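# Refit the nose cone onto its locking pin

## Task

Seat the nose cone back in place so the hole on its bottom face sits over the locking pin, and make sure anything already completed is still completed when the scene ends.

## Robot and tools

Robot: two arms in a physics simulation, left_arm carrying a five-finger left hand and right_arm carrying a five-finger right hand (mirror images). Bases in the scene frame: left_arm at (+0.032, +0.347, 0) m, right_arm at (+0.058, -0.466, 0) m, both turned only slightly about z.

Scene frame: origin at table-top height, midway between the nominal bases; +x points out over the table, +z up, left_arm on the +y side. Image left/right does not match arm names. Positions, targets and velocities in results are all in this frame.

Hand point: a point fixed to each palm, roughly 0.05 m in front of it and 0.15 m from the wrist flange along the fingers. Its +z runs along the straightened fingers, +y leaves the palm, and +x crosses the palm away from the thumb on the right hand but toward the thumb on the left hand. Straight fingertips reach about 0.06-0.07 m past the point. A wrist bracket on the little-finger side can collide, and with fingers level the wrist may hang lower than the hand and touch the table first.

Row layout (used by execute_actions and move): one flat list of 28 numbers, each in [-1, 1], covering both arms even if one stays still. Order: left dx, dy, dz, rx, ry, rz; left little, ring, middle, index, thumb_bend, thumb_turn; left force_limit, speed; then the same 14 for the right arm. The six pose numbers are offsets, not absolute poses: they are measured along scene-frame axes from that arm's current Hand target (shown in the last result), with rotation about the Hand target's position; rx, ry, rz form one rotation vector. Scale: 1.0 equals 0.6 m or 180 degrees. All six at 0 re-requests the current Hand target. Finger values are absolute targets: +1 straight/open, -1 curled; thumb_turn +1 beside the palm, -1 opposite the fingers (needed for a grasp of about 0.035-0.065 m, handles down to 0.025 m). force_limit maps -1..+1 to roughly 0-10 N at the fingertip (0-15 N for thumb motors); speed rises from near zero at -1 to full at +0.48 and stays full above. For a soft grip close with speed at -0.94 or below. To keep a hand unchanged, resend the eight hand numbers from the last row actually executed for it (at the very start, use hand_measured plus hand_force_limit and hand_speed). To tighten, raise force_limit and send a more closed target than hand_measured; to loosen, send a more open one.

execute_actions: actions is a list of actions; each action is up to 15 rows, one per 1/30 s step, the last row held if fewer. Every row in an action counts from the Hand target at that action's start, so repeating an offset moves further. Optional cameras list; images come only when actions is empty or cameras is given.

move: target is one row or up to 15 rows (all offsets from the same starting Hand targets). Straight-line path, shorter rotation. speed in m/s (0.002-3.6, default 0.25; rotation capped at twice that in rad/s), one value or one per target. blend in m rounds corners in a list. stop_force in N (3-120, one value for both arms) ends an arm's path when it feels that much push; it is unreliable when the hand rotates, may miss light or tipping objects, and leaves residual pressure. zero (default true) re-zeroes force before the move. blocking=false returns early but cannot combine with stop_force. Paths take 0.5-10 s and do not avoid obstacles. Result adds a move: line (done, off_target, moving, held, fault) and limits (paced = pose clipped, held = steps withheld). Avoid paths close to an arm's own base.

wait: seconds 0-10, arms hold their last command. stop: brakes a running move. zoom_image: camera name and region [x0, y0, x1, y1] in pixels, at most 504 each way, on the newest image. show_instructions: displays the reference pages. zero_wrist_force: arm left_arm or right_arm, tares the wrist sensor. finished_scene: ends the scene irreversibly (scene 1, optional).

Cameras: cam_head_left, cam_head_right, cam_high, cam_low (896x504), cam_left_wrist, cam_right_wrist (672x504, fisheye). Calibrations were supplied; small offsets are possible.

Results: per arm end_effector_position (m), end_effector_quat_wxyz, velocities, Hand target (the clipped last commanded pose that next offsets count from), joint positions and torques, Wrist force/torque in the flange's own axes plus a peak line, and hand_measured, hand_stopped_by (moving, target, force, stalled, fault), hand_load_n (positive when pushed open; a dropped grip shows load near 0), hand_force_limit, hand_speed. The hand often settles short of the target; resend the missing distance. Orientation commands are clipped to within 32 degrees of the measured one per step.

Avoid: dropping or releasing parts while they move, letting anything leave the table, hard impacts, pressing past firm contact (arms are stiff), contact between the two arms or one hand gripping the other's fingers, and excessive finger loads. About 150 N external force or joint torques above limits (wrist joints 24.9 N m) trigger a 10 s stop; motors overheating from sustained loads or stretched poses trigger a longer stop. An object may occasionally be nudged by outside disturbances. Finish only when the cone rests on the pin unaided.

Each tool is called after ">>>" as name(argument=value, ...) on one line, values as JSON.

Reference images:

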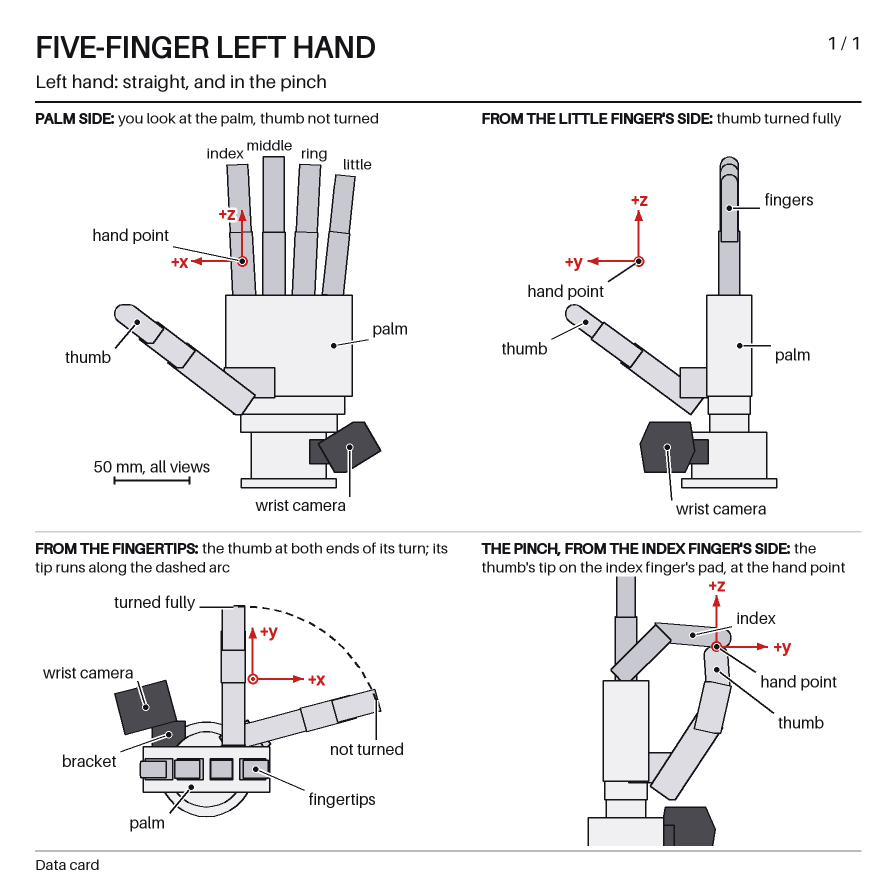

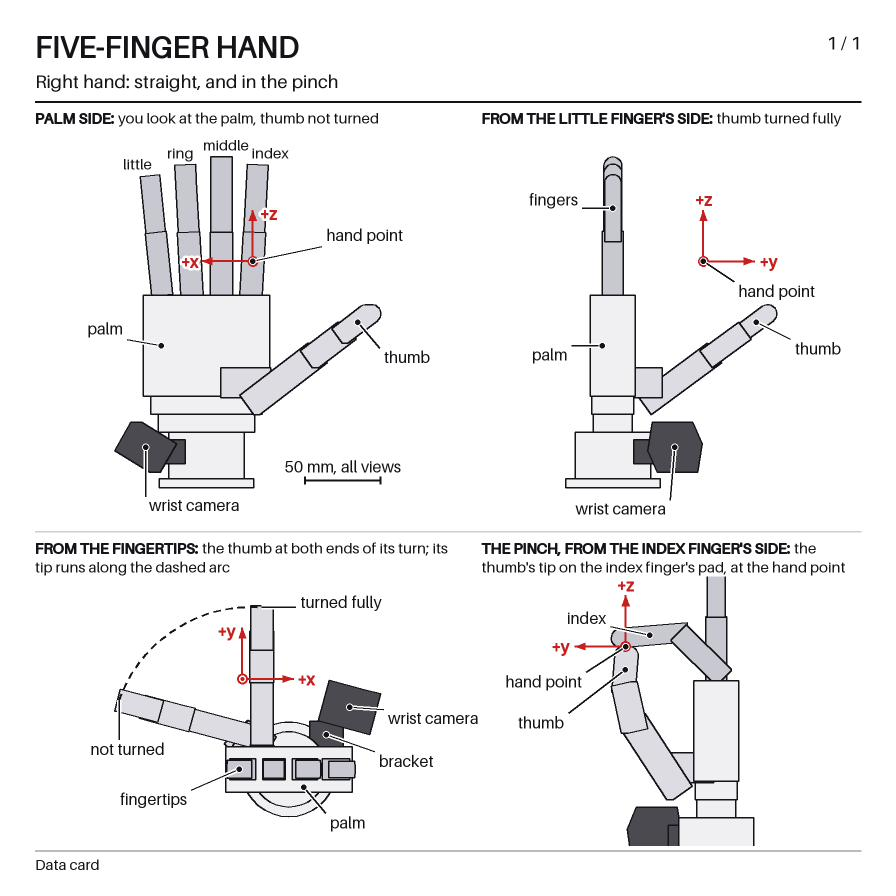

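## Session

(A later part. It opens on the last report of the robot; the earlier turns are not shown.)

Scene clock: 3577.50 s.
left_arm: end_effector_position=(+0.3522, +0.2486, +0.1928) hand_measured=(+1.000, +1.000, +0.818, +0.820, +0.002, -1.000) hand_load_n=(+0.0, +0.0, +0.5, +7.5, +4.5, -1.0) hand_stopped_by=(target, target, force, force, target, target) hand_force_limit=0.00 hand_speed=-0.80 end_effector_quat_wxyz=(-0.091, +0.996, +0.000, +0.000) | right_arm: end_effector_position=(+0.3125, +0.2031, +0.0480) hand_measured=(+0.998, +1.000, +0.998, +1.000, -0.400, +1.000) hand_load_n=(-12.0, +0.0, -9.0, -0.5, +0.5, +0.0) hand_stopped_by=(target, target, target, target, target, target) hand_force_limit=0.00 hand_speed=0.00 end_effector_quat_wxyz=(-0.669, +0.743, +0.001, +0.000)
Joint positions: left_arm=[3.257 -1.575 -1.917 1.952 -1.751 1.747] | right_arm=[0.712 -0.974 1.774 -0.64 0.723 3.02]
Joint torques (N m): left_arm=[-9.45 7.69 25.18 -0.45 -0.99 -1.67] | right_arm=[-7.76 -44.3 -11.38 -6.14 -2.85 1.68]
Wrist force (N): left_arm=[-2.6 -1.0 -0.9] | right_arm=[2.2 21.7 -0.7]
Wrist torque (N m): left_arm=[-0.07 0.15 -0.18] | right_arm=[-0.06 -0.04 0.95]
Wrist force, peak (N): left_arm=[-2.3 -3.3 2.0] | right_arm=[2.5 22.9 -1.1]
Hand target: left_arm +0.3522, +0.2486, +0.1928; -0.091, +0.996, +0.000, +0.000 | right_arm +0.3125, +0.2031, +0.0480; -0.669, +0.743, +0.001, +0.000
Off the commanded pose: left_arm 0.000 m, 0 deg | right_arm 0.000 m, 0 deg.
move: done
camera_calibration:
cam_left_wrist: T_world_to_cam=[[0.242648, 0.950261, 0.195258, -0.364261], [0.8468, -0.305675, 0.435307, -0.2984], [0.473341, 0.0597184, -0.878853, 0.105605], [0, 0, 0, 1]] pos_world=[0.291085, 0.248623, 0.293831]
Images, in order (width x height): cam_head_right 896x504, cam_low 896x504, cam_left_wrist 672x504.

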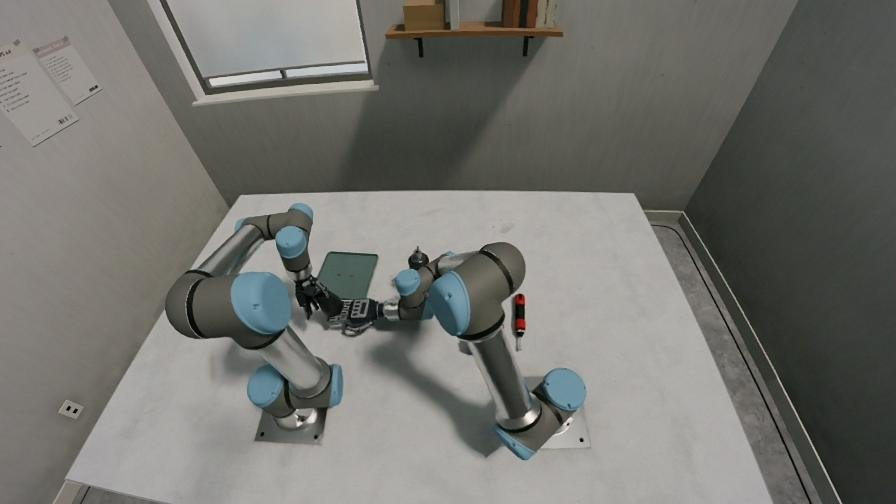

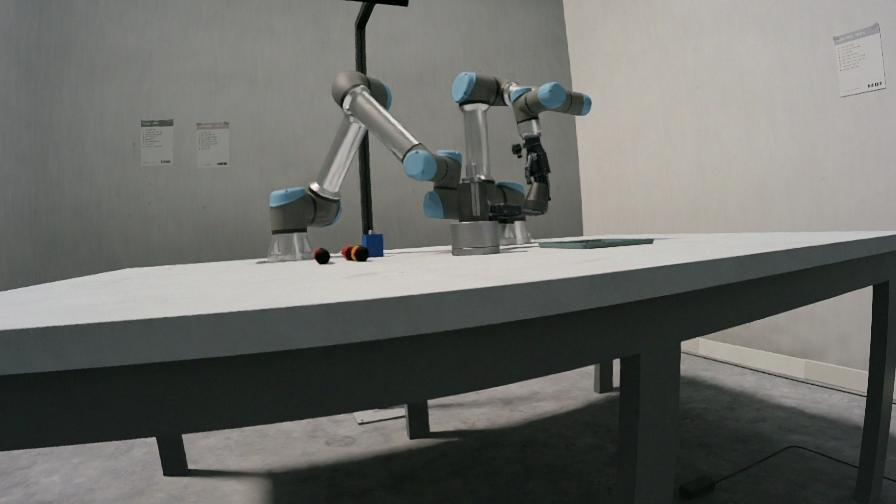

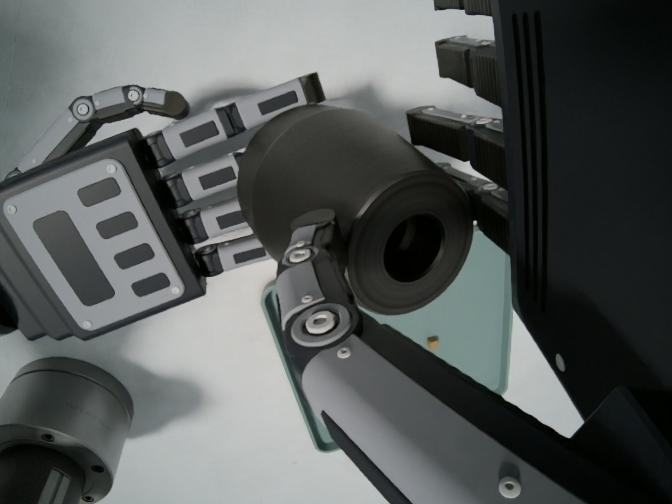

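>>> move(target=[0,0,0,0,0,0,1,1,0.7,0.5,0.0,-1,0.0,-0.8,0,0.0298,-0.0031,0,0,0,1,1,1,1,-0.4,1,0,0], speed=0.02, cameras=["cam_left_wrist","cam_low"])

>>> zoom_image(camera="cam_low", region=[440, 120, 600, 250])

Scene clock: 3659.10 s.
left_arm: end_effector_position=(+0.3522, +0.2486, +0.1928) hand_measured=(+1.000, +1.000, +0.820, +0.824, +0.002, -1.000) hand_load_n=(+0.0, +0.0, +2.0, +31.5, +7.5, -0.5) hand_stopped_by=(target, target, force, force, target, target) hand_force_limit=0.00 hand_speed=-0.80 end_effector_quat_wxyz=(-0.091, +0.996, +0.000, +0.000) | right_arm: end_effector_position=(+0.3125, +0.2209, +0.0461) hand_measured=(+1.000, +1.000, +0.998, +1.000, -0.400, +1.000) hand_load_n=(-5.5, -5.5, -10.0, -1.5, +0.0, +0.0) hand_stopped_by=(target, target, target, target, target, target) hand_force_limit=0.00 hand_speed=0.00 end_effector_quat_wxyz=(-0.669, +0.743, +0.001, +0.000)
Joint positions: left_arm=[3.257 -1.575 -1.917 1.952 -1.751 1.747] | right_arm=[0.738 -0.946 1.728 -0.627 0.749 3.026]
Joint torques (N m): left_arm=[-10.55 7.4 12.63 -3.77 5.7 -0.38] | right_arm=[15.64 -56.89 -44.16 -5.12 0.6 1.76]
Wrist force (N): left_arm=[-1.1 -20.8 -12.5] | right_arm=[0.8 38.1 -15.6]
Wrist torque (N m): left_arm=[1.43 0.12 -0.10] | right_arm=[0.79 0.51 1.45]
Wrist force, peak (N): left_arm=[-1.8 -20.6 -12.8] | right_arm=[0.8 38.1 -15.6]
Hand target: left_arm +0.3522, +0.2486, +0.1928; -0.091, +0.996, +0.000, +0.000 | right_arm +0.3125, +0.2210, +0.0462; -0.669, +0.743, +0.001, +0.000
Off the commanded pose: left_arm 0.000 m, 0 deg | right_arm 0.000 m, 0 deg.
move: done
camera_calibration:
cam_left_wrist: T_world_to_cam=[[0.242558, 0.95025, 0.195425, -0.36428], [0.846829, -0.305672, 0.435253, -0.298394], [0.473335, 0.0599178, -0.878842, 0.105554], [0, 0, 0, 1]] pos_world=[0.291085, 0.248622, 0.293832]
Images, in order (width x height): cam_low 896x504, cam_left_wrist 672x504.

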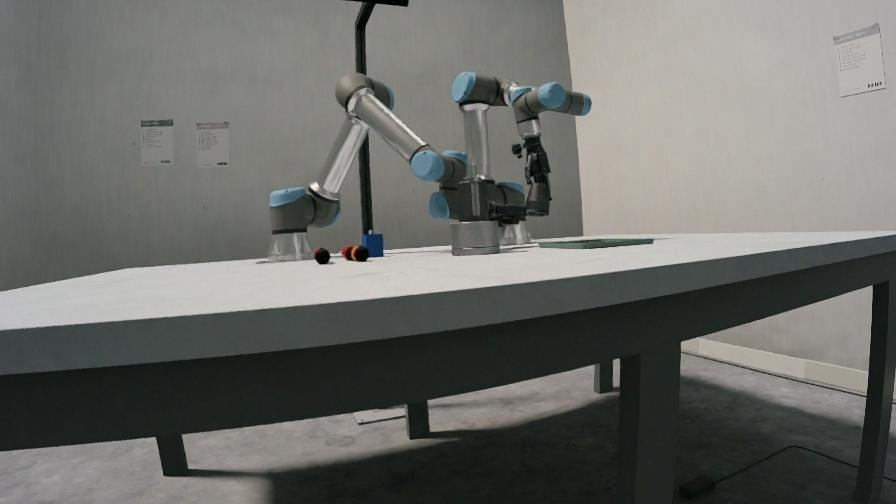

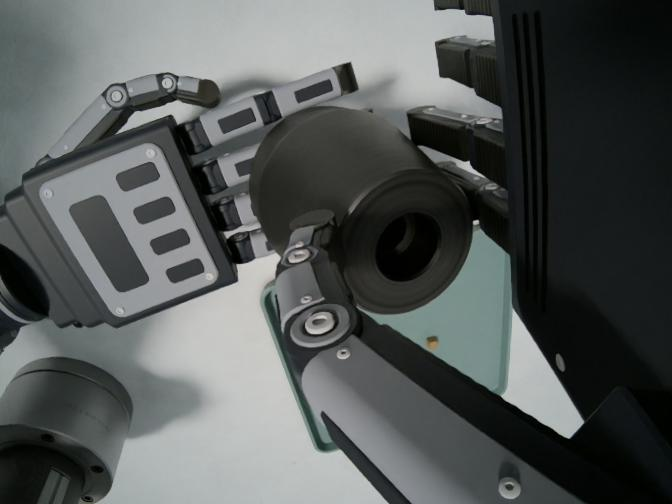

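Scaled by 3.150 from the camera's 896x504 image, which has a finer 1280x720 frame.

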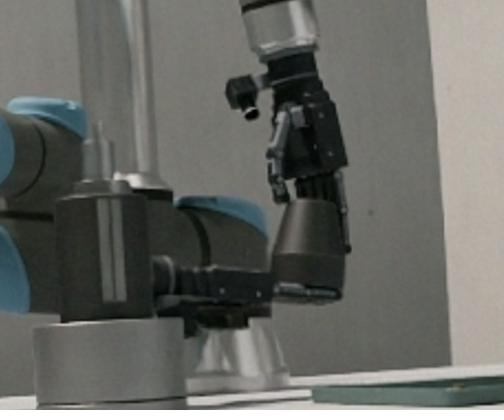

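>>> move(target=[0,0.0025,0.0035,0,0,0,1,1,0.7,0.5,0.0,-1,0.0,-0.8,0,0,0,0,0,0,1,1,1,1,-0.4,1,0,0], speed=0.02, cameras=["cam_left_wrist"])

Scene clock: 3672.50 s.
left_arm: end_effector_position=(+0.3522, +0.2500, +0.1948) hand_measured=(+1.000, +1.000, +0.818, +0.824, +0.002, -1.000) hand_load_n=(+0.0, +0.0, +0.0, +16.0, +5.5, +0.0) hand_stopped_by=(target, target, force, force, target, target) hand_force_limit=0.00 hand_speed=-0.80 end_effector_quat_wxyz=(-0.091, +0.996, +0.000, +0.000) | right_arm: end_effector_position=(+0.3126, +0.2210, +0.0462) hand_measured=(+1.000, +1.000, +0.998, +1.000, -0.400, +1.000) hand_load_n=(-3.5, -2.5, -6.0, +0.0, +0.0, -0.5) hand_stopped_by=(target, target, target, target, target, target) hand_force_limit=0.00 hand_speed=0.00 end_effector_quat_wxyz=(-0.669, +0.743, +0.001, +0.000)
Joint positions: left_arm=[3.262 -1.572 -1.914 1.947 -1.751 1.753] | right_arm=[0.738 -0.946 1.727 -0.627 0.749 3.027]
Joint torques (N m): left_arm=[7.23 27.51 23.1 -4.72 2.13 2.25] | right_arm=[8.07 -56.72 -30.42 -5 0.43 1.45]
Wrist force (N): left_arm=[-1.8 -6.8 -3.0] | right_arm=[1.4 25.5 -5.8]
Wrist torque (N m): left_arm=[0.16 0.17 -0.29] | right_arm=[0.75 0.09 0.97]
Wrist force, peak (N): left_arm=[-1.5 -21.9 -13.4] | right_arm=[0.9 39.1 -16.8]
Hand target: left_arm +0.3522, +0.2501, +0.1949; -0.091, +0.996, +0.000, +0.000 | right_arm +0.3125, +0.2210, +0.0462; -0.669, +0.743, +0.001, +0.000
Off the commanded pose: left_arm 0.000 m, 0 deg | right_arm 0.000 m, 0 deg.
move: done
camera_calibration:
cam_left_wrist: T_world_to_cam=[[0.242619, 0.95025, 0.19535, -0.365997], [0.84681, -0.305692, 0.435276, -0.298832], [0.473338, 0.0598181, -0.878847, 0.107253], [0, 0, 0, 1]] pos_world=[0.291085, 0.250023, 0.295831]
Images, in order (width x height): cam_left_wrist 672x504.

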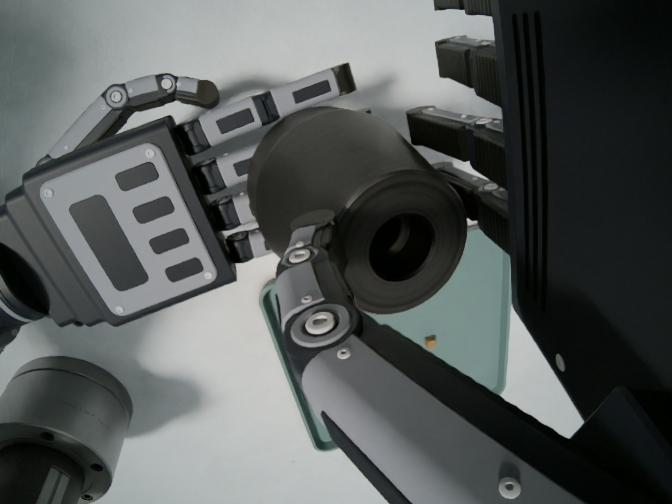

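>>> move(target=[0,0.001,0.001,0,0,0,1,1,0.7,0.5,-0.3,-1,0.0,-0.85,0.0158,0,0,0,0,0,1,1,1,1,-0.4,1,0,0], speed=0.015, cameras=["cam_left_wrist"])

Scene clock: 3680.63 s.
left_arm: end_effector_position=(+0.3522, +0.2507, +0.1955) hand_measured=(+1.000, +1.000, +0.818, +0.822, -0.300, -1.000) hand_load_n=(-0.5, +0.0, +0.0, +8.0, +0.0, +0.0) hand_stopped_by=(target, target, force, force, target, target) hand_force_limit=0.00 hand_speed=-0.85 end_effector_quat_wxyz=(-0.091, +0.996, +0.000, +0.000) | right_arm: end_effector_position=(+0.3220, +0.2210, +0.0462) hand_measured=(+1.000, +1.000, +0.998, +1.000, -0.400, +1.000) hand_load_n=(-2.5, -2.0, -5.5, +0.0, +0.0, -0.5) hand_stopped_by=(target, target, target, target, target, target) hand_force_limit=0.00 hand_speed=0.00 end_effector_quat_wxyz=(-0.669, +0.743, +0.001, +0.000)
Joint positions: left_arm=[3.264 -1.571 -1.913 1.946 -1.751 1.755] | right_arm=[0.726 -0.936 1.71 -0.616 0.737 3.024]
Joint torques (N m): left_arm=[7.05 27.6 23.53 -5.14 2.42 2.29] | right_arm=[-9.49 -46 -35 -1.55 -1.81 -2.49]
Wrist force (N): left_arm=[0.7 -5.4 0.6] | right_arm=[-0.8 22.1 -5.3]
Wrist torque (N m): left_arm=[-0.02 0.27 -0.19] | right_arm=[0.83 -0.12 0.69]
Wrist force, peak (N): left_arm=[3.6 -9.4 -8.0] | right_arm=[-3.5 31.1 -6.3]
Hand target: left_arm +0.3522, +0.2507, +0.1955; -0.091, +0.996, +0.000, +0.000 | right_arm +0.3220, +0.2210, +0.0462; -0.669, +0.743, +0.001, +0.000
Off the commanded pose: left_arm 0.000 m, 0 deg | right_arm 0.000 m, 0 deg.
move: done
camera_calibration:
cam_left_wrist: T_world_to_cam=[[0.242619, 0.95025, 0.19535, -0.366799], [0.84681, -0.305692, 0.435276, -0.298923], [0.473338, 0.0598181, -0.878847, 0.107826], [0, 0, 0, 1]] pos_world=[0.291085, 0.250723, 0.296531]
Images, in order (width x height): cam_left_wrist 672x504.

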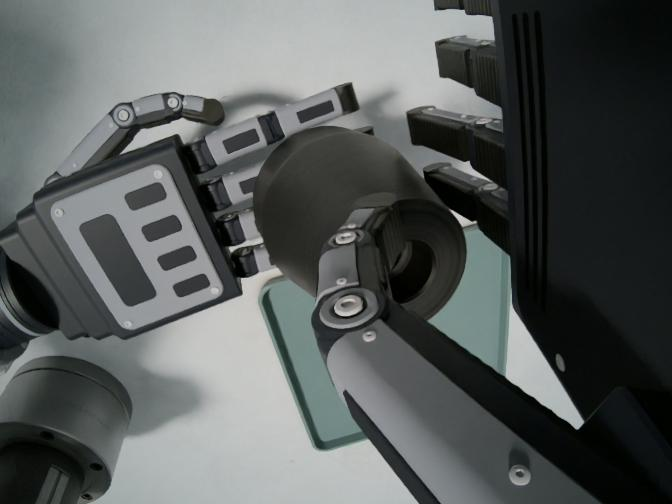

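>>> zoom_image(camera="cam_left_wrist", region=[230, 60, 500, 330])

Scaled by 1.867 from the camera's 672x504 image, which has a finer 960x720 frame.

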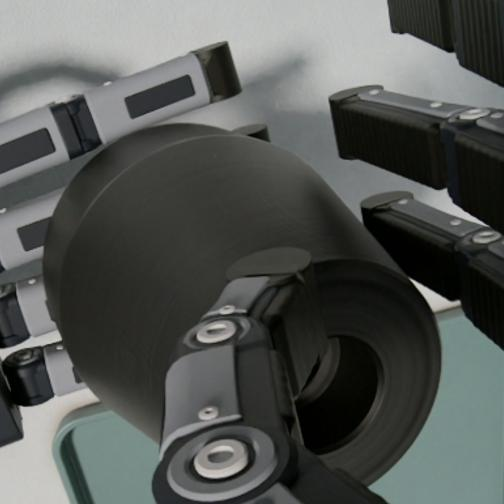

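>>> execute_actions(actions=[[[0,0,0,0,0,0,1,1,0.7,0.5,1,-1,0.0,0.0,0,0,0,0,0,0,1,1,1,1,-0.4,1,0,0]]])

>>> move(target=[0,0.0083,0.0,0,0,0,1,1,0.7,0.5,1,-1,0.0,0.0,0,0,0.002,0.0333,0,0,1,1,1,1,-0.4,1,0,0], speed=0.015, cameras=["cam_left_wrist","cam_low"])

>>> zoom_image(camera="cam_low", region=[460, 140, 580, 240])

Scene clock: 3733.53 s.
left_arm: end_effector_position=(+0.3522, +0.2507, +0.1955) hand_measured=(+1.000, +1.000, +0.818, +0.822, +1.000, -1.000) hand_load_n=(+0.0, -0.5, +0.0, +8.0, -0.5, +0.0) hand_stopped_by=(target, target, force, force, target, target) hand_force_limit=0.00 hand_speed=0.00 end_effector_quat_wxyz=(-0.091, +0.996, +0.000, +0.000) | right_arm: end_effector_position=(+0.3220, +0.2210, +0.0462) hand_measured=(+1.000, +1.000, +0.998, +1.000, -0.400, +1.000) hand_load_n=(-2.5, -1.5, -5.0, -0.5, +0.0, -0.5) hand_stopped_by=(target, target, target, target, target, target) hand_force_limit=0.00 hand_speed=0.00 end_effector_quat_wxyz=(-0.669, +0.743, +0.001, +0.000)
Joint positions: left_arm=[3.264 -1.571 -1.913 1.946 -1.751 1.755] | right_arm=[0.726 -0.936 1.71 -0.616 0.737 3.024]
Joint torques (N m): left_arm=[5.37 27.58 21.75 -4.9 1.35 2.19] | right_arm=[-9.35 -45.56 -33.98 -1.63 -1.79 -2.35]
Wrist force (N): left_arm=[0.7 -5.1 0.8] | right_arm=[-0.9 22.1 -4.9]
Wrist torque (N m): left_arm=[0.03 0.27 -0.21] | right_arm=[0.79 -0.12 0.68]
Wrist force, peak (N): left_arm=[0.7 -5.7 0.4] | right_arm=[-0.7 22.6 -4.6]
Hand target: left_arm +0.3522, +0.2507, +0.1955; -0.091, +0.996, +0.000, +0.000 | right_arm +0.3220, +0.2210, +0.0462; -0.669, +0.743, +0.001, +0.000
Off the commanded pose: left_arm 0.000 m, 0 deg | right_arm 0.000 m, 0 deg.

Scene clock: 3737.43 s.
left_arm: end_effector_position=(+0.3522, +0.2557, +0.1955) hand_measured=(+1.000, +1.000, +0.818, +0.822, +1.000, -1.000) hand_load_n=(+0.0, +0.0, +0.0, +0.0, +0.0, +0.0) hand_stopped_by=(target, target, force, force, target, target) hand_force_limit=0.00 hand_speed=0.00 end_effector_quat_wxyz=(-0.091, +0.996, +0.000, +0.000) | right_arm: end_effector_position=(+0.3220, +0.2210, +0.0474) hand_measured=(+1.000, +1.000, +0.998, +1.000, -0.400, +1.000) hand_load_n=(-3.0, -2.5, -6.5, +0.0, +0.0, +0.0) hand_stopped_by=(target, target, target, target, target, target) hand_force_limit=0.00 hand_speed=0.00 end_effector_quat_wxyz=(+0.707, -0.707, -0.001, +0.000)
Joint positions: left_arm=[3.282 -1.567 -1.916 1.948 -1.75 1.773] | right_arm=[0.715 -0.932 1.788 -0.855 0.719 3.139]
Joint torques (N m): left_arm=[8.54 26.9 8.36 -0.38 1.18 1.95] | right_arm=[-9.57 -44.45 -12.08 -6.71 -1.63 1.99]
Wrist force (N): left_arm=[-1.2 0.2 -0.7] | right_arm=[1.1 21.4 -1.5]
Wrist torque (N m): left_arm=[-0.19 0.20 -0.25] | right_arm=[0.48 -0.17 0.78]
Wrist force, peak (N): left_arm=[0.6 -5.5 -0.7] | right_arm=[-0.2 23.1 -4.7]
Hand target: left_arm +0.3522, +0.2557, +0.1955; -0.091, +0.996, +0.000, +0.000 | right_arm +0.3220, +0.2210, +0.0474; +0.707, -0.707, -0.001, +0.000
Off the commanded pose: left_arm 0.000 m, 0 deg | right_arm 0.000 m, 0 deg.
move: done
camera_calibration:
cam_left_wrist: T_world_to_cam=[[0.242619, 0.95025, 0.19535, -0.371551], [0.84681, -0.305692, 0.435276, -0.297395], [0.473338, 0.0598181, -0.878847, 0.107527], [0, 0, 0, 1]] pos_world=[0.291085, 0.255723, 0.296531]
Images, in order (width x height): cam_low 896x504, cam_left_wrist 672x504.

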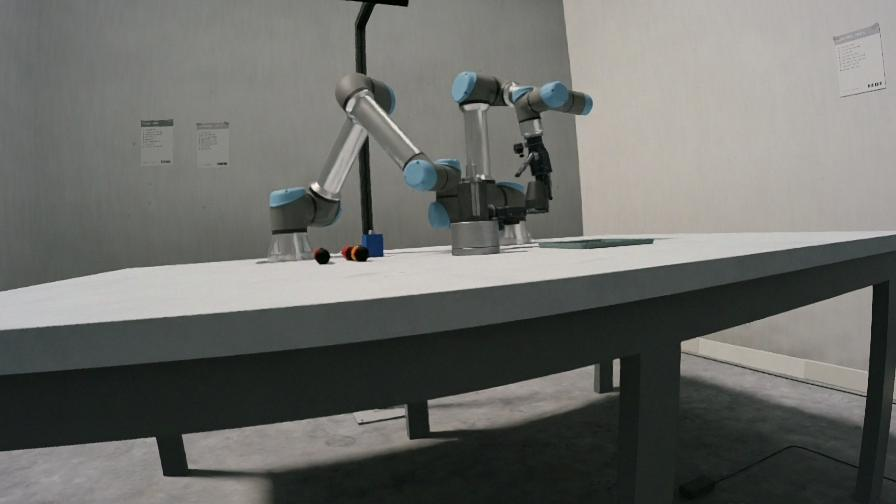

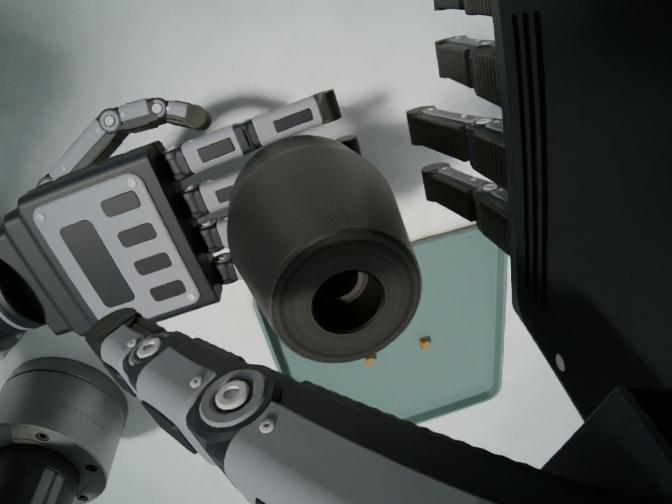

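Scaled by 4.200 from the camera's 896x504 image, which has a finer 1280x720 frame.

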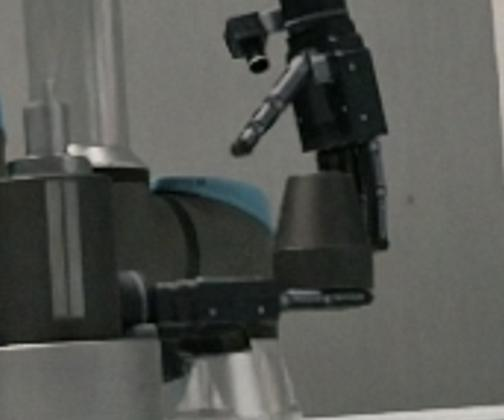

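>>> move(target=[[0,0.0,0.0083,0,0,0,1,1,1,1,1,-1,0.0,0.0,0,0,0,0,0,0,1,1,1,1,-0.4,1,0,0],[0.0327,-0.0067,0.0083,0.0422,0,0,1,1,1,1,1,-1,0.0,0.0,0,0,0,0,0,0,1,1,1,1,-0.4,1,0,0]], speed=0.05, cameras=["cam_left_wrist"])

Scene clock: 3785.97 s.
left_arm: end_effector_position=(+0.3718, +0.2517, +0.2005) hand_measured=(+1.000, +1.000, +1.000, +1.000, +1.000, -1.000) hand_load_n=(+0.0, +0.0, +0.0, +0.0, -0.5, +0.0) hand_stopped_by=(target, target, target, target, target, target) hand_force_limit=0.00 hand_speed=0.00 end_effector_quat_wxyz=(-0.157, +0.988, +0.000, +0.000) | right_arm: end_effector_position=(+0.3220, +0.2210, +0.0474) hand_measured=(+1.000, +1.000, +0.998, +1.000, -0.400, +1.000) hand_load_n=(-3.0, -2.5, -6.5, -0.5, +0.0, +0.0) hand_stopped_by=(target, target, target, target, target, target) hand_force_limit=0.00 hand_speed=0.00 end_effector_quat_wxyz=(+0.707, -0.707, -0.001, +0.000)
Joint positions: left_arm=[3.141 -1.643 -1.83 1.92 -1.885 1.632] | right_arm=[0.715 -0.932 1.788 -0.855 0.719 3.14]
Joint torques (N m): left_arm=[-8.11 9.82 23.58 -4.27 -1.59 -1.86] | right_arm=[-10.03 -44.94 -10.78 -6.81 -1.28 1.9]
Wrist force (N): left_arm=[-1.1 -0.1 -0.7] | right_arm=[0.7 21.0 -1.5]
Wrist torque (N m): left_arm=[-0.25 0.18 -0.13] | right_arm=[0.42 -0.10 0.75]
Wrist force, peak (N): left_arm=[-1.5 0.1 -0.8] | right_arm=[0.8 21.7 -1.2]
Hand target: left_arm +0.3718, +0.2517, +0.2005; -0.157, +0.988, +0.000, +0.000 | right_arm +0.3220, +0.2210, +0.0474; +0.707, -0.707, -0.001, +0.000
Off the commanded pose: left_arm 0.000 m, 0 deg | right_arm 0.000 m, 0 deg.
move: done
camera_calibration:
cam_left_wrist: T_world_to_cam=[[0.242628, 0.916151, 0.319059, -0.389701], [0.84682, -0.36047, 0.391097, -0.294742], [0.473315, 0.175295, -0.863275, 0.0706935], [0, 0, 0, 1]] pos_world=[0.310685, 0.238387, 0.300638]
Images, in order (width x height): cam_left_wrist 672x504.

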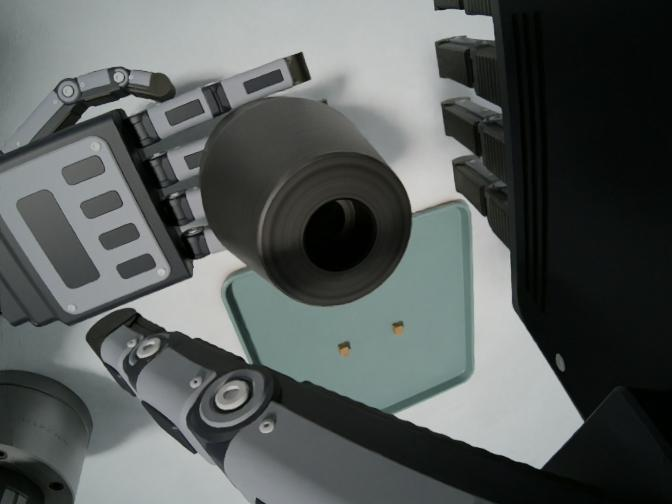

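>>> move(target=[[-0.003,-0.008,0.0,0.0389,0,0,1,1,1,1,1,-1,0.0,0.0,0,0,0,0,0,0,1,1,1,1,-0.4,1,0,0],[-0.003,-0.008,-0.0517,0.0389,0,0,1,1,1,1,1,-1,0.0,0.0,0,0,0,0,0,0,1,1,1,1,-0.4,1,0,0]], speed=0.05, cameras=["cam_left_wrist"])

Scene clock: 3817.30 s.
left_arm: end_effector_position=(+0.3700, +0.2469, +0.1696) hand_measured=(+1.000, +1.000, +1.000, +1.000, +1.000, -1.000) hand_load_n=(+0.0, +0.0, +0.0, +0.0, +0.0, +0.0) hand_stopped_by=(target, target, target, target, target, target) hand_force_limit=0.00 hand_speed=0.00 end_effector_quat_wxyz=(-0.217, +0.976, +0.000, -0.001) | right_arm: end_effector_position=(+0.3220, +0.2210, +0.0474) hand_measured=(+1.000, +1.000, +0.998, +1.000, -0.400, +1.000) hand_load_n=(-3.0, -2.5, -6.5, -0.5, +0.0, +0.0) hand_stopped_by=(target, target, target, target, target, target) hand_force_limit=0.00 hand_speed=0.00 end_effector_quat_wxyz=(+0.707, -0.707, -0.001, +0.000)
Joint positions: left_arm=[3.024 -1.71 -1.864 1.975 -2.007 1.506] | right_arm=[0.715 -0.932 1.788 -0.855 0.719 3.14]
Joint torques (N m): left_arm=[-5.64 14.03 8.1 -0.28 -1.36 0.33] | right_arm=[-8.81 -44.94 -11.42 -6.64 -0.64 1.92]
Wrist force (N): left_arm=[-1.3 0.1 -0.4] | right_arm=[0.8 21.1 -1.5]
Wrist torque (N m): left_arm=[-0.26 0.21 -0.18] | right_arm=[0.44 -0.12 0.75]
Wrist force, peak (N): left_arm=[-1.6 0.4 -0.8] | right_arm=[0.9 21.4 -1.7]
Hand target: left_arm +0.3700, +0.2469, +0.1694; -0.217, +0.976, +0.000, -0.001 | right_arm +0.3220, +0.2210, +0.0474; +0.707, -0.707, -0.001, +0.000
Off the commanded pose: left_arm 0.000 m, 0 deg | right_arm 0.000 m, 0 deg.
move: done
camera_calibration:
cam_left_wrist: T_world_to_cam=[[0.242516, 0.870332, 0.428612, -0.382183], [0.846841, -0.405467, 0.344176, -0.263844], [0.473335, 0.279499, -0.835365, 0.0152839], [0, 0, 0, 1]] pos_world=[0.308885, 0.221375, 0.267385]
Images, in order (width x height): cam_left_wrist 672x504.

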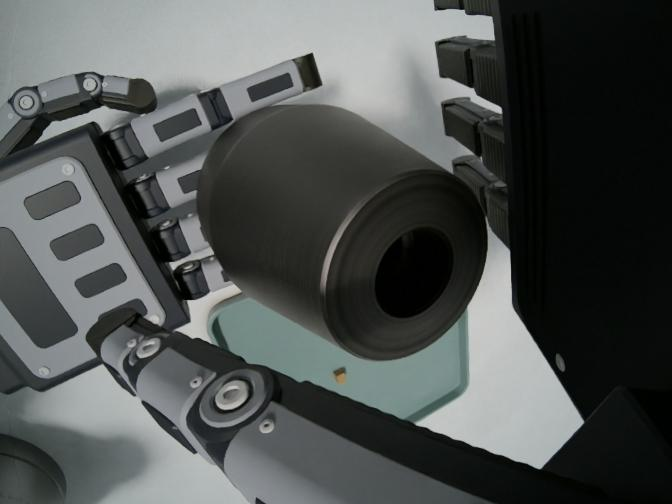

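>>> execute_actions(actions=[[[0,0,0,0,0,0,1,1,0.55,0.55,1,-1,-0.4,-0.88,0,0,0,0,0,0,1,1,1,1,-0.4,1,0,0]]])

>>> execute_actions(actions=[[[0,0,0,0,0,0,1,1,0.55,0.55,-0.1,-1,0.0,-0.8,0,0,0,0,0,0,1,1,1,1,-0.4,1,0,0]]], cameras=["cam_left_wrist"])

Scene clock: 3826.63 s.
left_arm: end_effector_position=(+0.3700, +0.2469, +0.1694) hand_measured=(+1.000, +1.000, +0.624, +0.634, +1.000, -1.000) hand_load_n=(-0.5, +0.0, +6.0, +2.0, +0.0, +0.0) hand_stopped_by=(target, target, force, force, target, target) hand_force_limit=-0.40 hand_speed=-0.88 end_effector_quat_wxyz=(-0.217, +0.976, +0.000, -0.001) | right_arm: end_effector_position=(+0.3220, +0.2210, +0.0473) hand_measured=(+1.000, +1.000, +0.998, +1.000, -0.400, +1.000) hand_load_n=(-3.0, -1.5, -5.0, +0.0, +0.0, +0.0) hand_stopped_by=(target, target, target, target, target, target) hand_force_limit=0.00 hand_speed=0.00 end_effector_quat_wxyz=(+0.707, -0.707, -0.001, +0.000)
Joint positions: left_arm=[3.024 -1.711 -1.864 1.975 -2.007 1.506] | right_arm=[0.715 -0.932 1.788 -0.855 0.719 3.14]
Joint torques (N m): left_arm=[2.22 13.23 10.19 -1.27 0.75 0.89] | right_arm=[-5.55 -46.42 -14.51 -6.62 -0.22 1.91]
Wrist force (N): left_arm=[-1.6 -4.6 1.7] | right_arm=[1.0 21.7 -6.5]
Wrist torque (N m): left_arm=[-0.03 0.21 -0.13] | right_arm=[0.89 0.09 0.78]
Wrist force, peak (N): left_arm=[-1.3 -5.6 1.1] | right_arm=[0.2 22.2 -7.0]
Hand target: left_arm +0.3700, +0.2469, +0.1694; -0.217, +0.976, +0.000, -0.001 | right_arm +0.3220, +0.2210, +0.0474; +0.707, -0.707, -0.001, +0.000
Off the commanded pose: left_arm 0.000 m, 0 deg | right_arm 0.000 m, 0 deg.

Scene clock: 3828.87 s.
left_arm: end_effector_position=(+0.3700, +0.2469, +0.1694) hand_measured=(+1.000, +1.000, +0.624, +0.634, +0.444, -1.000) hand_load_n=(-0.5, +0.0, +7.5, +3.5, +7.5, +0.0) hand_stopped_by=(target, target, force, force, force, target) hand_force_limit=0.00 hand_speed=-0.80 end_effector_quat_wxyz=(-0.217, +0.976, +0.000, -0.001) | right_arm: end_effector_position=(+0.3220, +0.2210, +0.0473) hand_measured=(+1.000, +1.000, +0.998, +1.000, -0.400, +1.000) hand_load_n=(-3.0, -2.5, -6.5, -0.5, +0.0, +0.0) hand_stopped_by=(target, target, target, target, target, target) hand_force_limit=0.00 hand_speed=0.00 end_effector_quat_wxyz=(+0.707, -0.707, -0.001, +0.000)
Joint positions: left_arm=[3.024 -1.711 -1.864 1.975 -2.007 1.506] | right_arm=[0.715 -0.932 1.788 -0.855 0.719 3.14]
Joint torques (N m): left_arm=[2.18 14.16 12.88 -2.72 0.53 0.97] | right_arm=[8.24 -56.68 -30.77 -6.49 -0.06 1.71]
Wrist force (N): left_arm=[-2.1 -1.2 1.2] | right_arm=[1.3 20.1 -3.7]
Wrist torque (N m): left_arm=[-0.09 0.21 -0.16] | right_arm=[0.59 0.04 0.78]
Wrist force, peak (N): left_arm=[-1.8 -5.2 1.8] | right_arm=[0.9 21.9 -6.7]
Hand target: left_arm +0.3700, +0.2469, +0.1694; -0.217, +0.976, +0.000, -0.001 | right_arm +0.3220, +0.2210, +0.0474; +0.707, -0.707, -0.001, +0.000
Off the commanded pose: left_arm 0.000 m, 0 deg | right_arm 0.000 m, 0 deg.
camera_calibration:
cam_left_wrist: T_world_to_cam=[[0.242651, 0.870333, 0.428534, -0.382186], [0.846817, -0.405544, 0.344144, -0.263861], [0.473309, 0.279383, -0.835418, 0.0152006], [0, 0, 0, 1]] pos_world=[0.308985, 0.221375, 0.267285]
Images, in order (width x height): cam_left_wrist 672x504.

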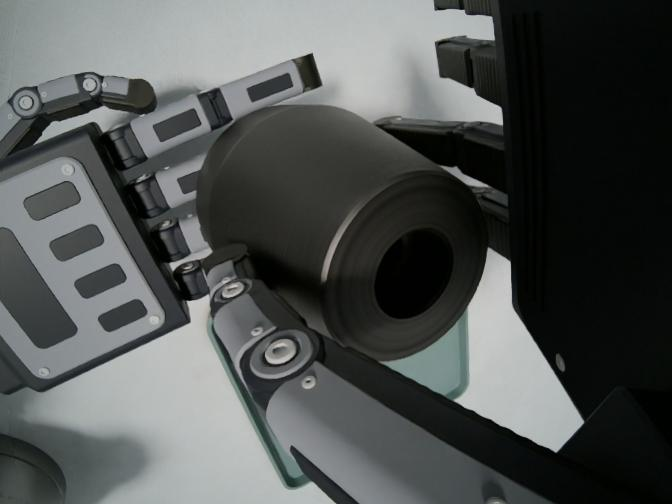

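>>> execute_actions(actions=[[[0,0,0,0,0,0,1,1,0.5,0.5,-0.15,-1,0.8,-0.9,0,0,0,0,0,0,1,1,1,1,-0.4,1,0,0]]])

>>> move(target=[0,0,0,0,0,0,1,1,0.5,0.5,-0.15,-1,0.8,-0.9,0.0092,0,0,0,0,0,1,1,1,1,-0.4,1,0,0], speed=0.015, cameras=["cam_left_wrist"])

Scene clock: 3836.90 s.
left_arm: end_effector_position=(+0.3700, +0.2469, +0.1694) hand_measured=(+1.000, +1.000, +0.618, +0.618, +0.436, -1.000) hand_load_n=(+0.0, +0.0, +9.0, +12.0, +12.5, +0.5) hand_stopped_by=(target, target, force, force, force, target) hand_force_limit=0.80 hand_speed=-0.90 end_effector_quat_wxyz=(-0.217, +0.976, +0.000, -0.001) | right_arm: end_effector_position=(+0.3220, +0.2210, +0.0474) hand_measured=(+1.000, +1.000, +0.998, +1.000, -0.400, +1.000) hand_load_n=(-2.5, -3.0, -6.0, +0.0, +0.0, +0.0) hand_stopped_by=(target, target, target, target, target, target) hand_force_limit=0.00 hand_speed=0.00 end_effector_quat_wxyz=(+0.707, -0.707, -0.001, +0.000)
Joint positions: left_arm=[3.024 -1.711 -1.864 1.975 -2.007 1.506] | right_arm=[0.715 -0.932 1.788 -0.855 0.719 3.14]
Joint torques (N m): left_arm=[2.42 16.32 18.07 -4.24 1.69 0.87] | right_arm=[1.95 -57.82 -32.25 -4.68 0.42 1.91]
Wrist force (N): left_arm=[-1.6 -4.1 3.5] | right_arm=[1.2 19.8 -6.4]
Wrist torque (N m): left_arm=[0.03 0.21 -0.13] | right_arm=[0.74 0.10 0.73]
Wrist force, peak (N): left_arm=[-1.8 -5.4 3.5] | right_arm=[1.6 19.9 -8.0]
Hand target: left_arm +0.3700, +0.2469, +0.1694; -0.217, +0.976, +0.000, -0.001 | right_arm +0.3220, +0.2210, +0.0474; +0.707, -0.707, -0.001, +0.000
Off the commanded pose: left_arm 0.000 m, 0 deg | right_arm 0.000 m, 0 deg.

Scene clock: 3837.67 s.
left_arm: end_effector_position=(+0.3700, +0.2469, +0.1694) hand_measured=(+1.000, +1.000, +0.616, +0.618, +0.436, -1.000) hand_load_n=(+0.0, +0.0, +1.5, +13.0, +12.5, +2.0) hand_stopped_by=(target, target, force, force, force, target) hand_force_limit=0.80 hand_speed=-0.90 end_effector_quat_wxyz=(-0.217, +0.976, +0.000, -0.001) | right_arm: end_effector_position=(+0.3274, +0.2210, +0.0474) hand_measured=(+1.000, +1.000, +0.998, +1.000, -0.400, +1.000) hand_load_n=(-1.5, -5.0, -8.0, -2.5, +0.0, +0.0) hand_stopped_by=(target, target, target, target, target, target) hand_force_limit=0.00 hand_speed=0.00 end_effector_quat_wxyz=(+0.707, -0.707, -0.001, +0.000)
Joint positions: left_arm=[3.024 -1.711 -1.864 1.975 -2.007 1.506] | right_arm=[0.708 -0.927 1.778 -0.85 0.712 3.14]
Joint torques (N m): left_arm=[2.53 15.95 19.21 -4.05 0.31 0.93] | right_arm=[-13.53 -47.81 -36.04 -2.35 -0.23 1.7]
Wrist force (N): left_arm=[4.1 -1.6 -2.5] | right_arm=[-4.0 23.8 -2.3]
Wrist torque (N m): left_arm=[0.02 0.26 -0.11] | right_arm=[0.23 -0.37 0.31]
Wrist force, peak (N): left_arm=[1.4 -6.5 1.4] | right_arm=[-3.8 24.1 -2.2]
Hand target: left_arm +0.3700, +0.2469, +0.1694; -0.217, +0.976, +0.000, -0.001 | right_arm +0.3275, +0.2210, +0.0474; +0.707, -0.707, -0.001, +0.000
Off the commanded pose: left_arm 0.000 m, 0 deg | right_arm 0.000 m, 0 deg.
move: done
camera_calibration:
cam_left_wrist: T_world_to_cam=[[0.242651, 0.870333, 0.428534, -0.382186], [0.846817, -0.405544, 0.344144, -0.263861], [0.473309, 0.279383, -0.835418, 0.0152006], [0, 0, 0, 1]] pos_world=[0.308985, 0.221375, 0.267285]
Images, in order (width x height): cam_left_wrist 672x504.

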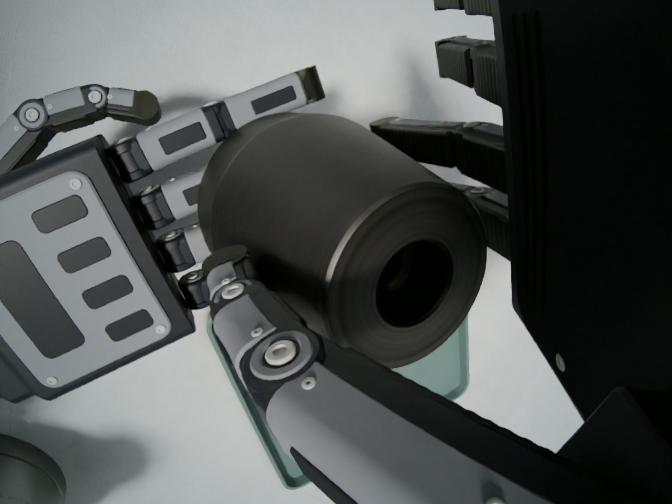

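>>> execute_actions(actions=[[[0,0,0,0,0,0,1,1,0.45,0.5,-0.2,-1,0.9,-0.9,0,0,0,0,0,0,1,1,1,1,-0.4,1,0,0]]])

>>> move(target=[0,0,0,0,0,0,1,1,0.45,0.5,-0.2,-1,0.9,-0.9,0.0092,0,0,0,0,0,1,1,1,1,-0.4,1,0,0], speed=0.015, cameras=["cam_left_wrist"])

Scene clock: 3846.57 s.
left_arm: end_effector_position=(+0.3700, +0.2469, +0.1694) hand_measured=(+1.000, +1.000, +0.602, +0.618, +0.434, -1.000) hand_load_n=(+0.0, +0.0, +10.5, +11.0, +14.5, +2.5) hand_stopped_by=(target, target, force, force, force, target) hand_force_limit=0.90 hand_speed=-0.90 end_effector_quat_wxyz=(-0.217, +0.976, +0.000, -0.001) | right_arm: end_effector_position=(+0.3276, +0.2210, +0.0474) hand_measured=(+1.000, +1.000, +0.998, +1.000, -0.400, +1.000) hand_load_n=(-1.0, -4.5, -7.5, -3.0, +0.0, +0.0) hand_stopped_by=(target, target, target, target, target, target) hand_force_limit=0.00 hand_speed=0.00 end_effector_quat_wxyz=(+0.707, -0.707, -0.001, +0.000)
Joint positions: left_arm=[3.024 -1.711 -1.864 1.975 -2.007 1.506] | right_arm=[0.708 -0.927 1.778 -0.85 0.712 3.14]
Joint torques (N m): left_arm=[2.52 17.7 20.94 -3.98 1.51 0.95] | right_arm=[-8.59 -46.99 -34.24 -2.92 0.07 -1.95]
Wrist force (N): left_arm=[4.0 -5.2 -0.7] | right_arm=[-4.4 22.9 -6.3]
Wrist torque (N m): left_arm=[0.22 0.30 -0.06] | right_arm=[0.49 -0.21 0.24]
Wrist force, peak (N): left_arm=[4.2 -5.3 -0.1] | right_arm=[-4.1 23.7 -5.7]
Hand target: left_arm +0.3700, +0.2469, +0.1694; -0.217, +0.976, +0.000, -0.001 | right_arm +0.3275, +0.2210, +0.0474; +0.707, -0.707, -0.001, +0.000
Off the commanded pose: left_arm 0.000 m, 0 deg | right_arm 0.000 m, 0 deg.

Scene clock: 3847.33 s.
left_arm: end_effector_position=(+0.3700, +0.2469, +0.1694) hand_measured=(+1.000, +1.000, +0.602, +0.618, +0.434, -1.000) hand_load_n=(+0.0, +0.0, +0.0, +12.0, +8.0, +0.0) hand_stopped_by=(target, target, force, force, force, target) hand_force_limit=0.90 hand_speed=-0.90 end_effector_quat_wxyz=(-0.217, +0.976, +0.000, -0.001) | right_arm: end_effector_position=(+0.3329, +0.2210, +0.0474) hand_measured=(+1.000, +1.000, +0.998, +1.000, -0.400, +1.000) hand_load_n=(-2.0, -4.0, -6.0, -1.5, +0.0, +0.0) hand_stopped_by=(target, target, target, target, target, target) hand_force_limit=0.00 hand_speed=0.00 end_effector_quat_wxyz=(+0.707, -0.707, -0.001, +0.000)
Joint positions: left_arm=[3.024 -1.711 -1.864 1.975 -2.007 1.506] | right_arm=[0.701 -0.922 1.768 -0.845 0.705 3.14]
Joint torques (N m): left_arm=[2.36 17.96 21.26 -3.96 1.33 0.93] | right_arm=[-11.23 -47.01 -34.05 -2.61 -0.67 -1.39]
Wrist force (N): left_arm=[2.2 -2.8 -0.7] | right_arm=[-2.4 22.6 -3.7]
Wrist torque (N m): left_arm=[-0.03 0.30 -0.10] | right_arm=[0.43 -0.26 0.46]
Wrist force, peak (N): left_arm=[4.4 -5.0 -0.2] | right_arm=[-4.3 23.7 -5.7]
Hand target: left_arm +0.3700, +0.2469, +0.1694; -0.217, +0.976, +0.000, -0.001 | right_arm +0.3331, +0.2210, +0.0474; +0.707, -0.707, -0.001, +0.000
Off the commanded pose: left_arm 0.000 m, 0 deg | right_arm 0.000 m, 0 deg.
move: done
camera_calibration:
cam_left_wrist: T_world_to_cam=[[0.242631, 0.870321, 0.42857, -0.382187], [0.846801, -0.405554, 0.344173, -0.263861], [0.473349, 0.279406, -0.835388, 0.0151753], [0, 0, 0, 1]] pos_world=[0.308985, 0.221375, 0.267285]
Images, in order (width x height): cam_left_wrist 672x504.

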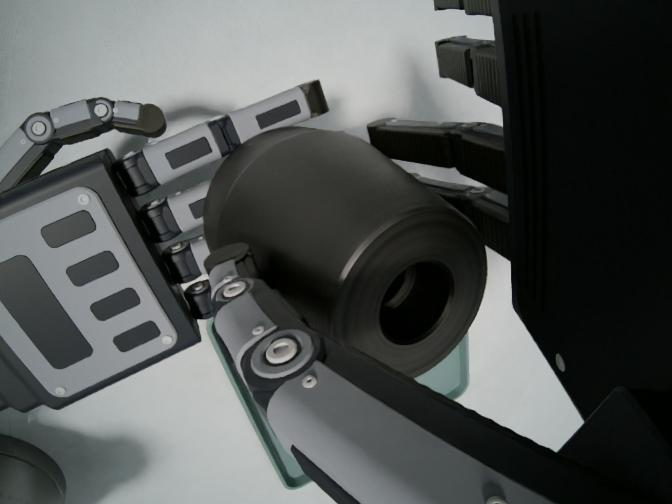

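>>> execute_actions(actions=[[[0,0,0,0,0,0,1,1,1,1,1,-1,0.0,-0.2,0,0,0,0,0,0,1,1,1,1,-0.4,1,0,0]]])

>>> move(target=[0,0.0,0.0833,0,0,0,1,1,1,1,1,-1,0.0,0.0,0,0,0,0,0,0,1,1,1,1,-0.4,1,0,0], speed=0.05, cameras=["cam_left_wrist","cam_low"])

>>> zoom_image(camera="cam_left_wrist", region=[180, 60, 460, 340])

Scene clock: 3862.60 s.
left_arm: end_effector_position=(+0.3700, +0.2469, +0.1694) hand_measured=(+1.000, +1.000, +1.000, +1.000, +1.000, -1.000) hand_load_n=(+0.0, +0.0, +0.0, +0.0, +0.0, +0.5) hand_stopped_by=(target, target, target, target, target, target) hand_force_limit=0.00 hand_speed=-0.20 end_effector_quat_wxyz=(-0.217, +0.976, +0.000, -0.001) | right_arm: end_effector_position=(+0.3331, +0.2210, +0.0474) hand_measured=(+1.000, +1.000, +1.000, +1.000, -0.400, +1.000) hand_load_n=(-2.5, -3.0, -5.0, -1.0, +0.0, +0.0) hand_stopped_by=(target, target, target, target, target, target) hand_force_limit=0.00 hand_speed=0.00 end_effector_quat_wxyz=(+0.707, -0.707, -0.001, +0.000)
Joint positions: left_arm=[3.024 -1.711 -1.864 1.975 -2.007 1.506] | right_arm=[0.701 -0.922 1.767 -0.845 0.705 3.139]
Joint torques (N m): left_arm=[2.09 19.65 21.64 -3.78 -0.57 0.89] | right_arm=[-1.63 -47.55 -23.06 -1.91 -0.89 -1.92]
Wrist force (N): left_arm=[-1.4 0.5 -0.5] | right_arm=[1.1 21.2 -1.3]
Wrist torque (N m): left_arm=[-0.20 0.22 -0.19] | right_arm=[0.45 -0.17 0.73]
Wrist force, peak (N): left_arm=[2.2 -3.4 -1.2] | right_arm=[-2.5 23.0 -4.0]
Hand target: left_arm +0.3700, +0.2469, +0.1694; -0.217, +0.976, +0.000, -0.001 | right_arm +0.3331, +0.2210, +0.0474; +0.707, -0.707, -0.001, +0.000
Off the commanded pose: left_arm 0.000 m, 0 deg | right_arm 0.000 m, 0 deg.

Scene clock: 3864.10 s.
left_arm: end_effector_position=(+0.3700, +0.2469, +0.2193) hand_measured=(+1.000, +1.000, +1.000, +1.000, +1.000, -1.000) hand_load_n=(+0.0, +0.0, +0.0, +0.0, +0.0, +0.0) hand_stopped_by=(target, target, target, target, target, target) hand_force_limit=0.00 hand_speed=0.00 end_effector_quat_wxyz=(-0.217, +0.976, +0.000, -0.001) | right_arm: end_effector_position=(+0.3331, +0.2210, +0.0474) hand_measured=(+1.000, +1.000, +1.000, +1.000, -0.400, +1.000) hand_load_n=(-2.5, -3.5, -5.0, -1.0, +0.0, +0.0) hand_stopped_by=(target, target, target, target, target, target) hand_force_limit=0.00 hand_speed=0.00 end_effector_quat_wxyz=(+0.707, -0.707, -0.001, +0.000)
Joint positions: left_arm=[3.025 -1.667 -1.777 1.845 -2.007 1.506] | right_arm=[0.701 -0.922 1.767 -0.845 0.705 3.139]
Joint torques (N m): left_arm=[-1.43 32.11 26.13 -4.12 -0.39 -0.69] | right_arm=[7.5 -48.25 -11.45 -1.64 -1.35 -2.01]
Wrist force (N): left_arm=[-1.5 0.1 -0.5] | right_arm=[0.8 21.1 -1.3]
Wrist torque (N m): left_arm=[-0.27 0.22 -0.18] | right_arm=[0.43 -0.11 0.72]
Wrist force, peak (N): left_arm=[-1.6 0.4 -0.5] | right_arm=[0.9 21.4 -1.7]
Hand target: left_arm +0.3700, +0.2469, +0.2194; -0.217, +0.976, +0.000, -0.001 | right_arm +0.3331, +0.2210, +0.0474; +0.707, -0.707, -0.001, +0.000
Off the commanded pose: left_arm 0.000 m, 0 deg | right_arm 0.000 m, 0 deg.
move: done
camera_calibration:
cam_left_wrist: T_world_to_cam=[[0.242651, 0.870333, 0.428534, -0.403614], [0.846817, -0.405544, 0.344144, -0.280959], [0.473309, 0.279383, -0.835418, 0.0567765], [0, 0, 0, 1]] pos_world=[0.308985, 0.221475, 0.317085]
Images, in order (width x height): cam_low 896x504, cam_left_wrist 672x504.

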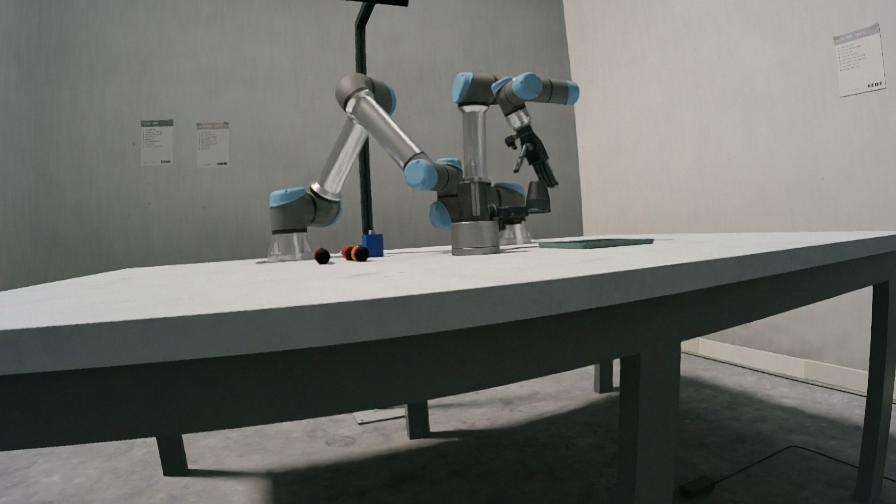

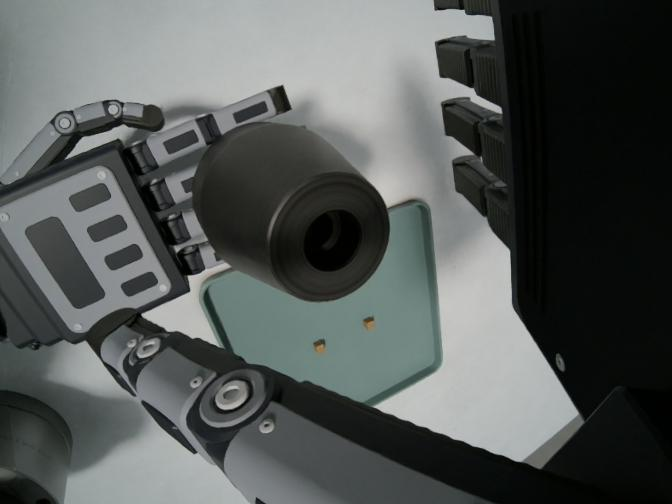

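Scaled by 1.800 from the camera's 672x504 image, which has a finer 960x720 frame.

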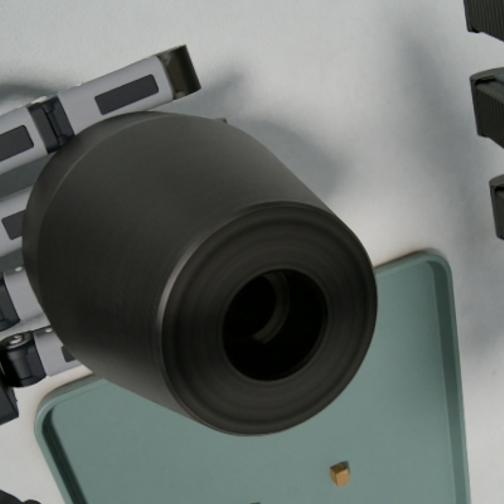

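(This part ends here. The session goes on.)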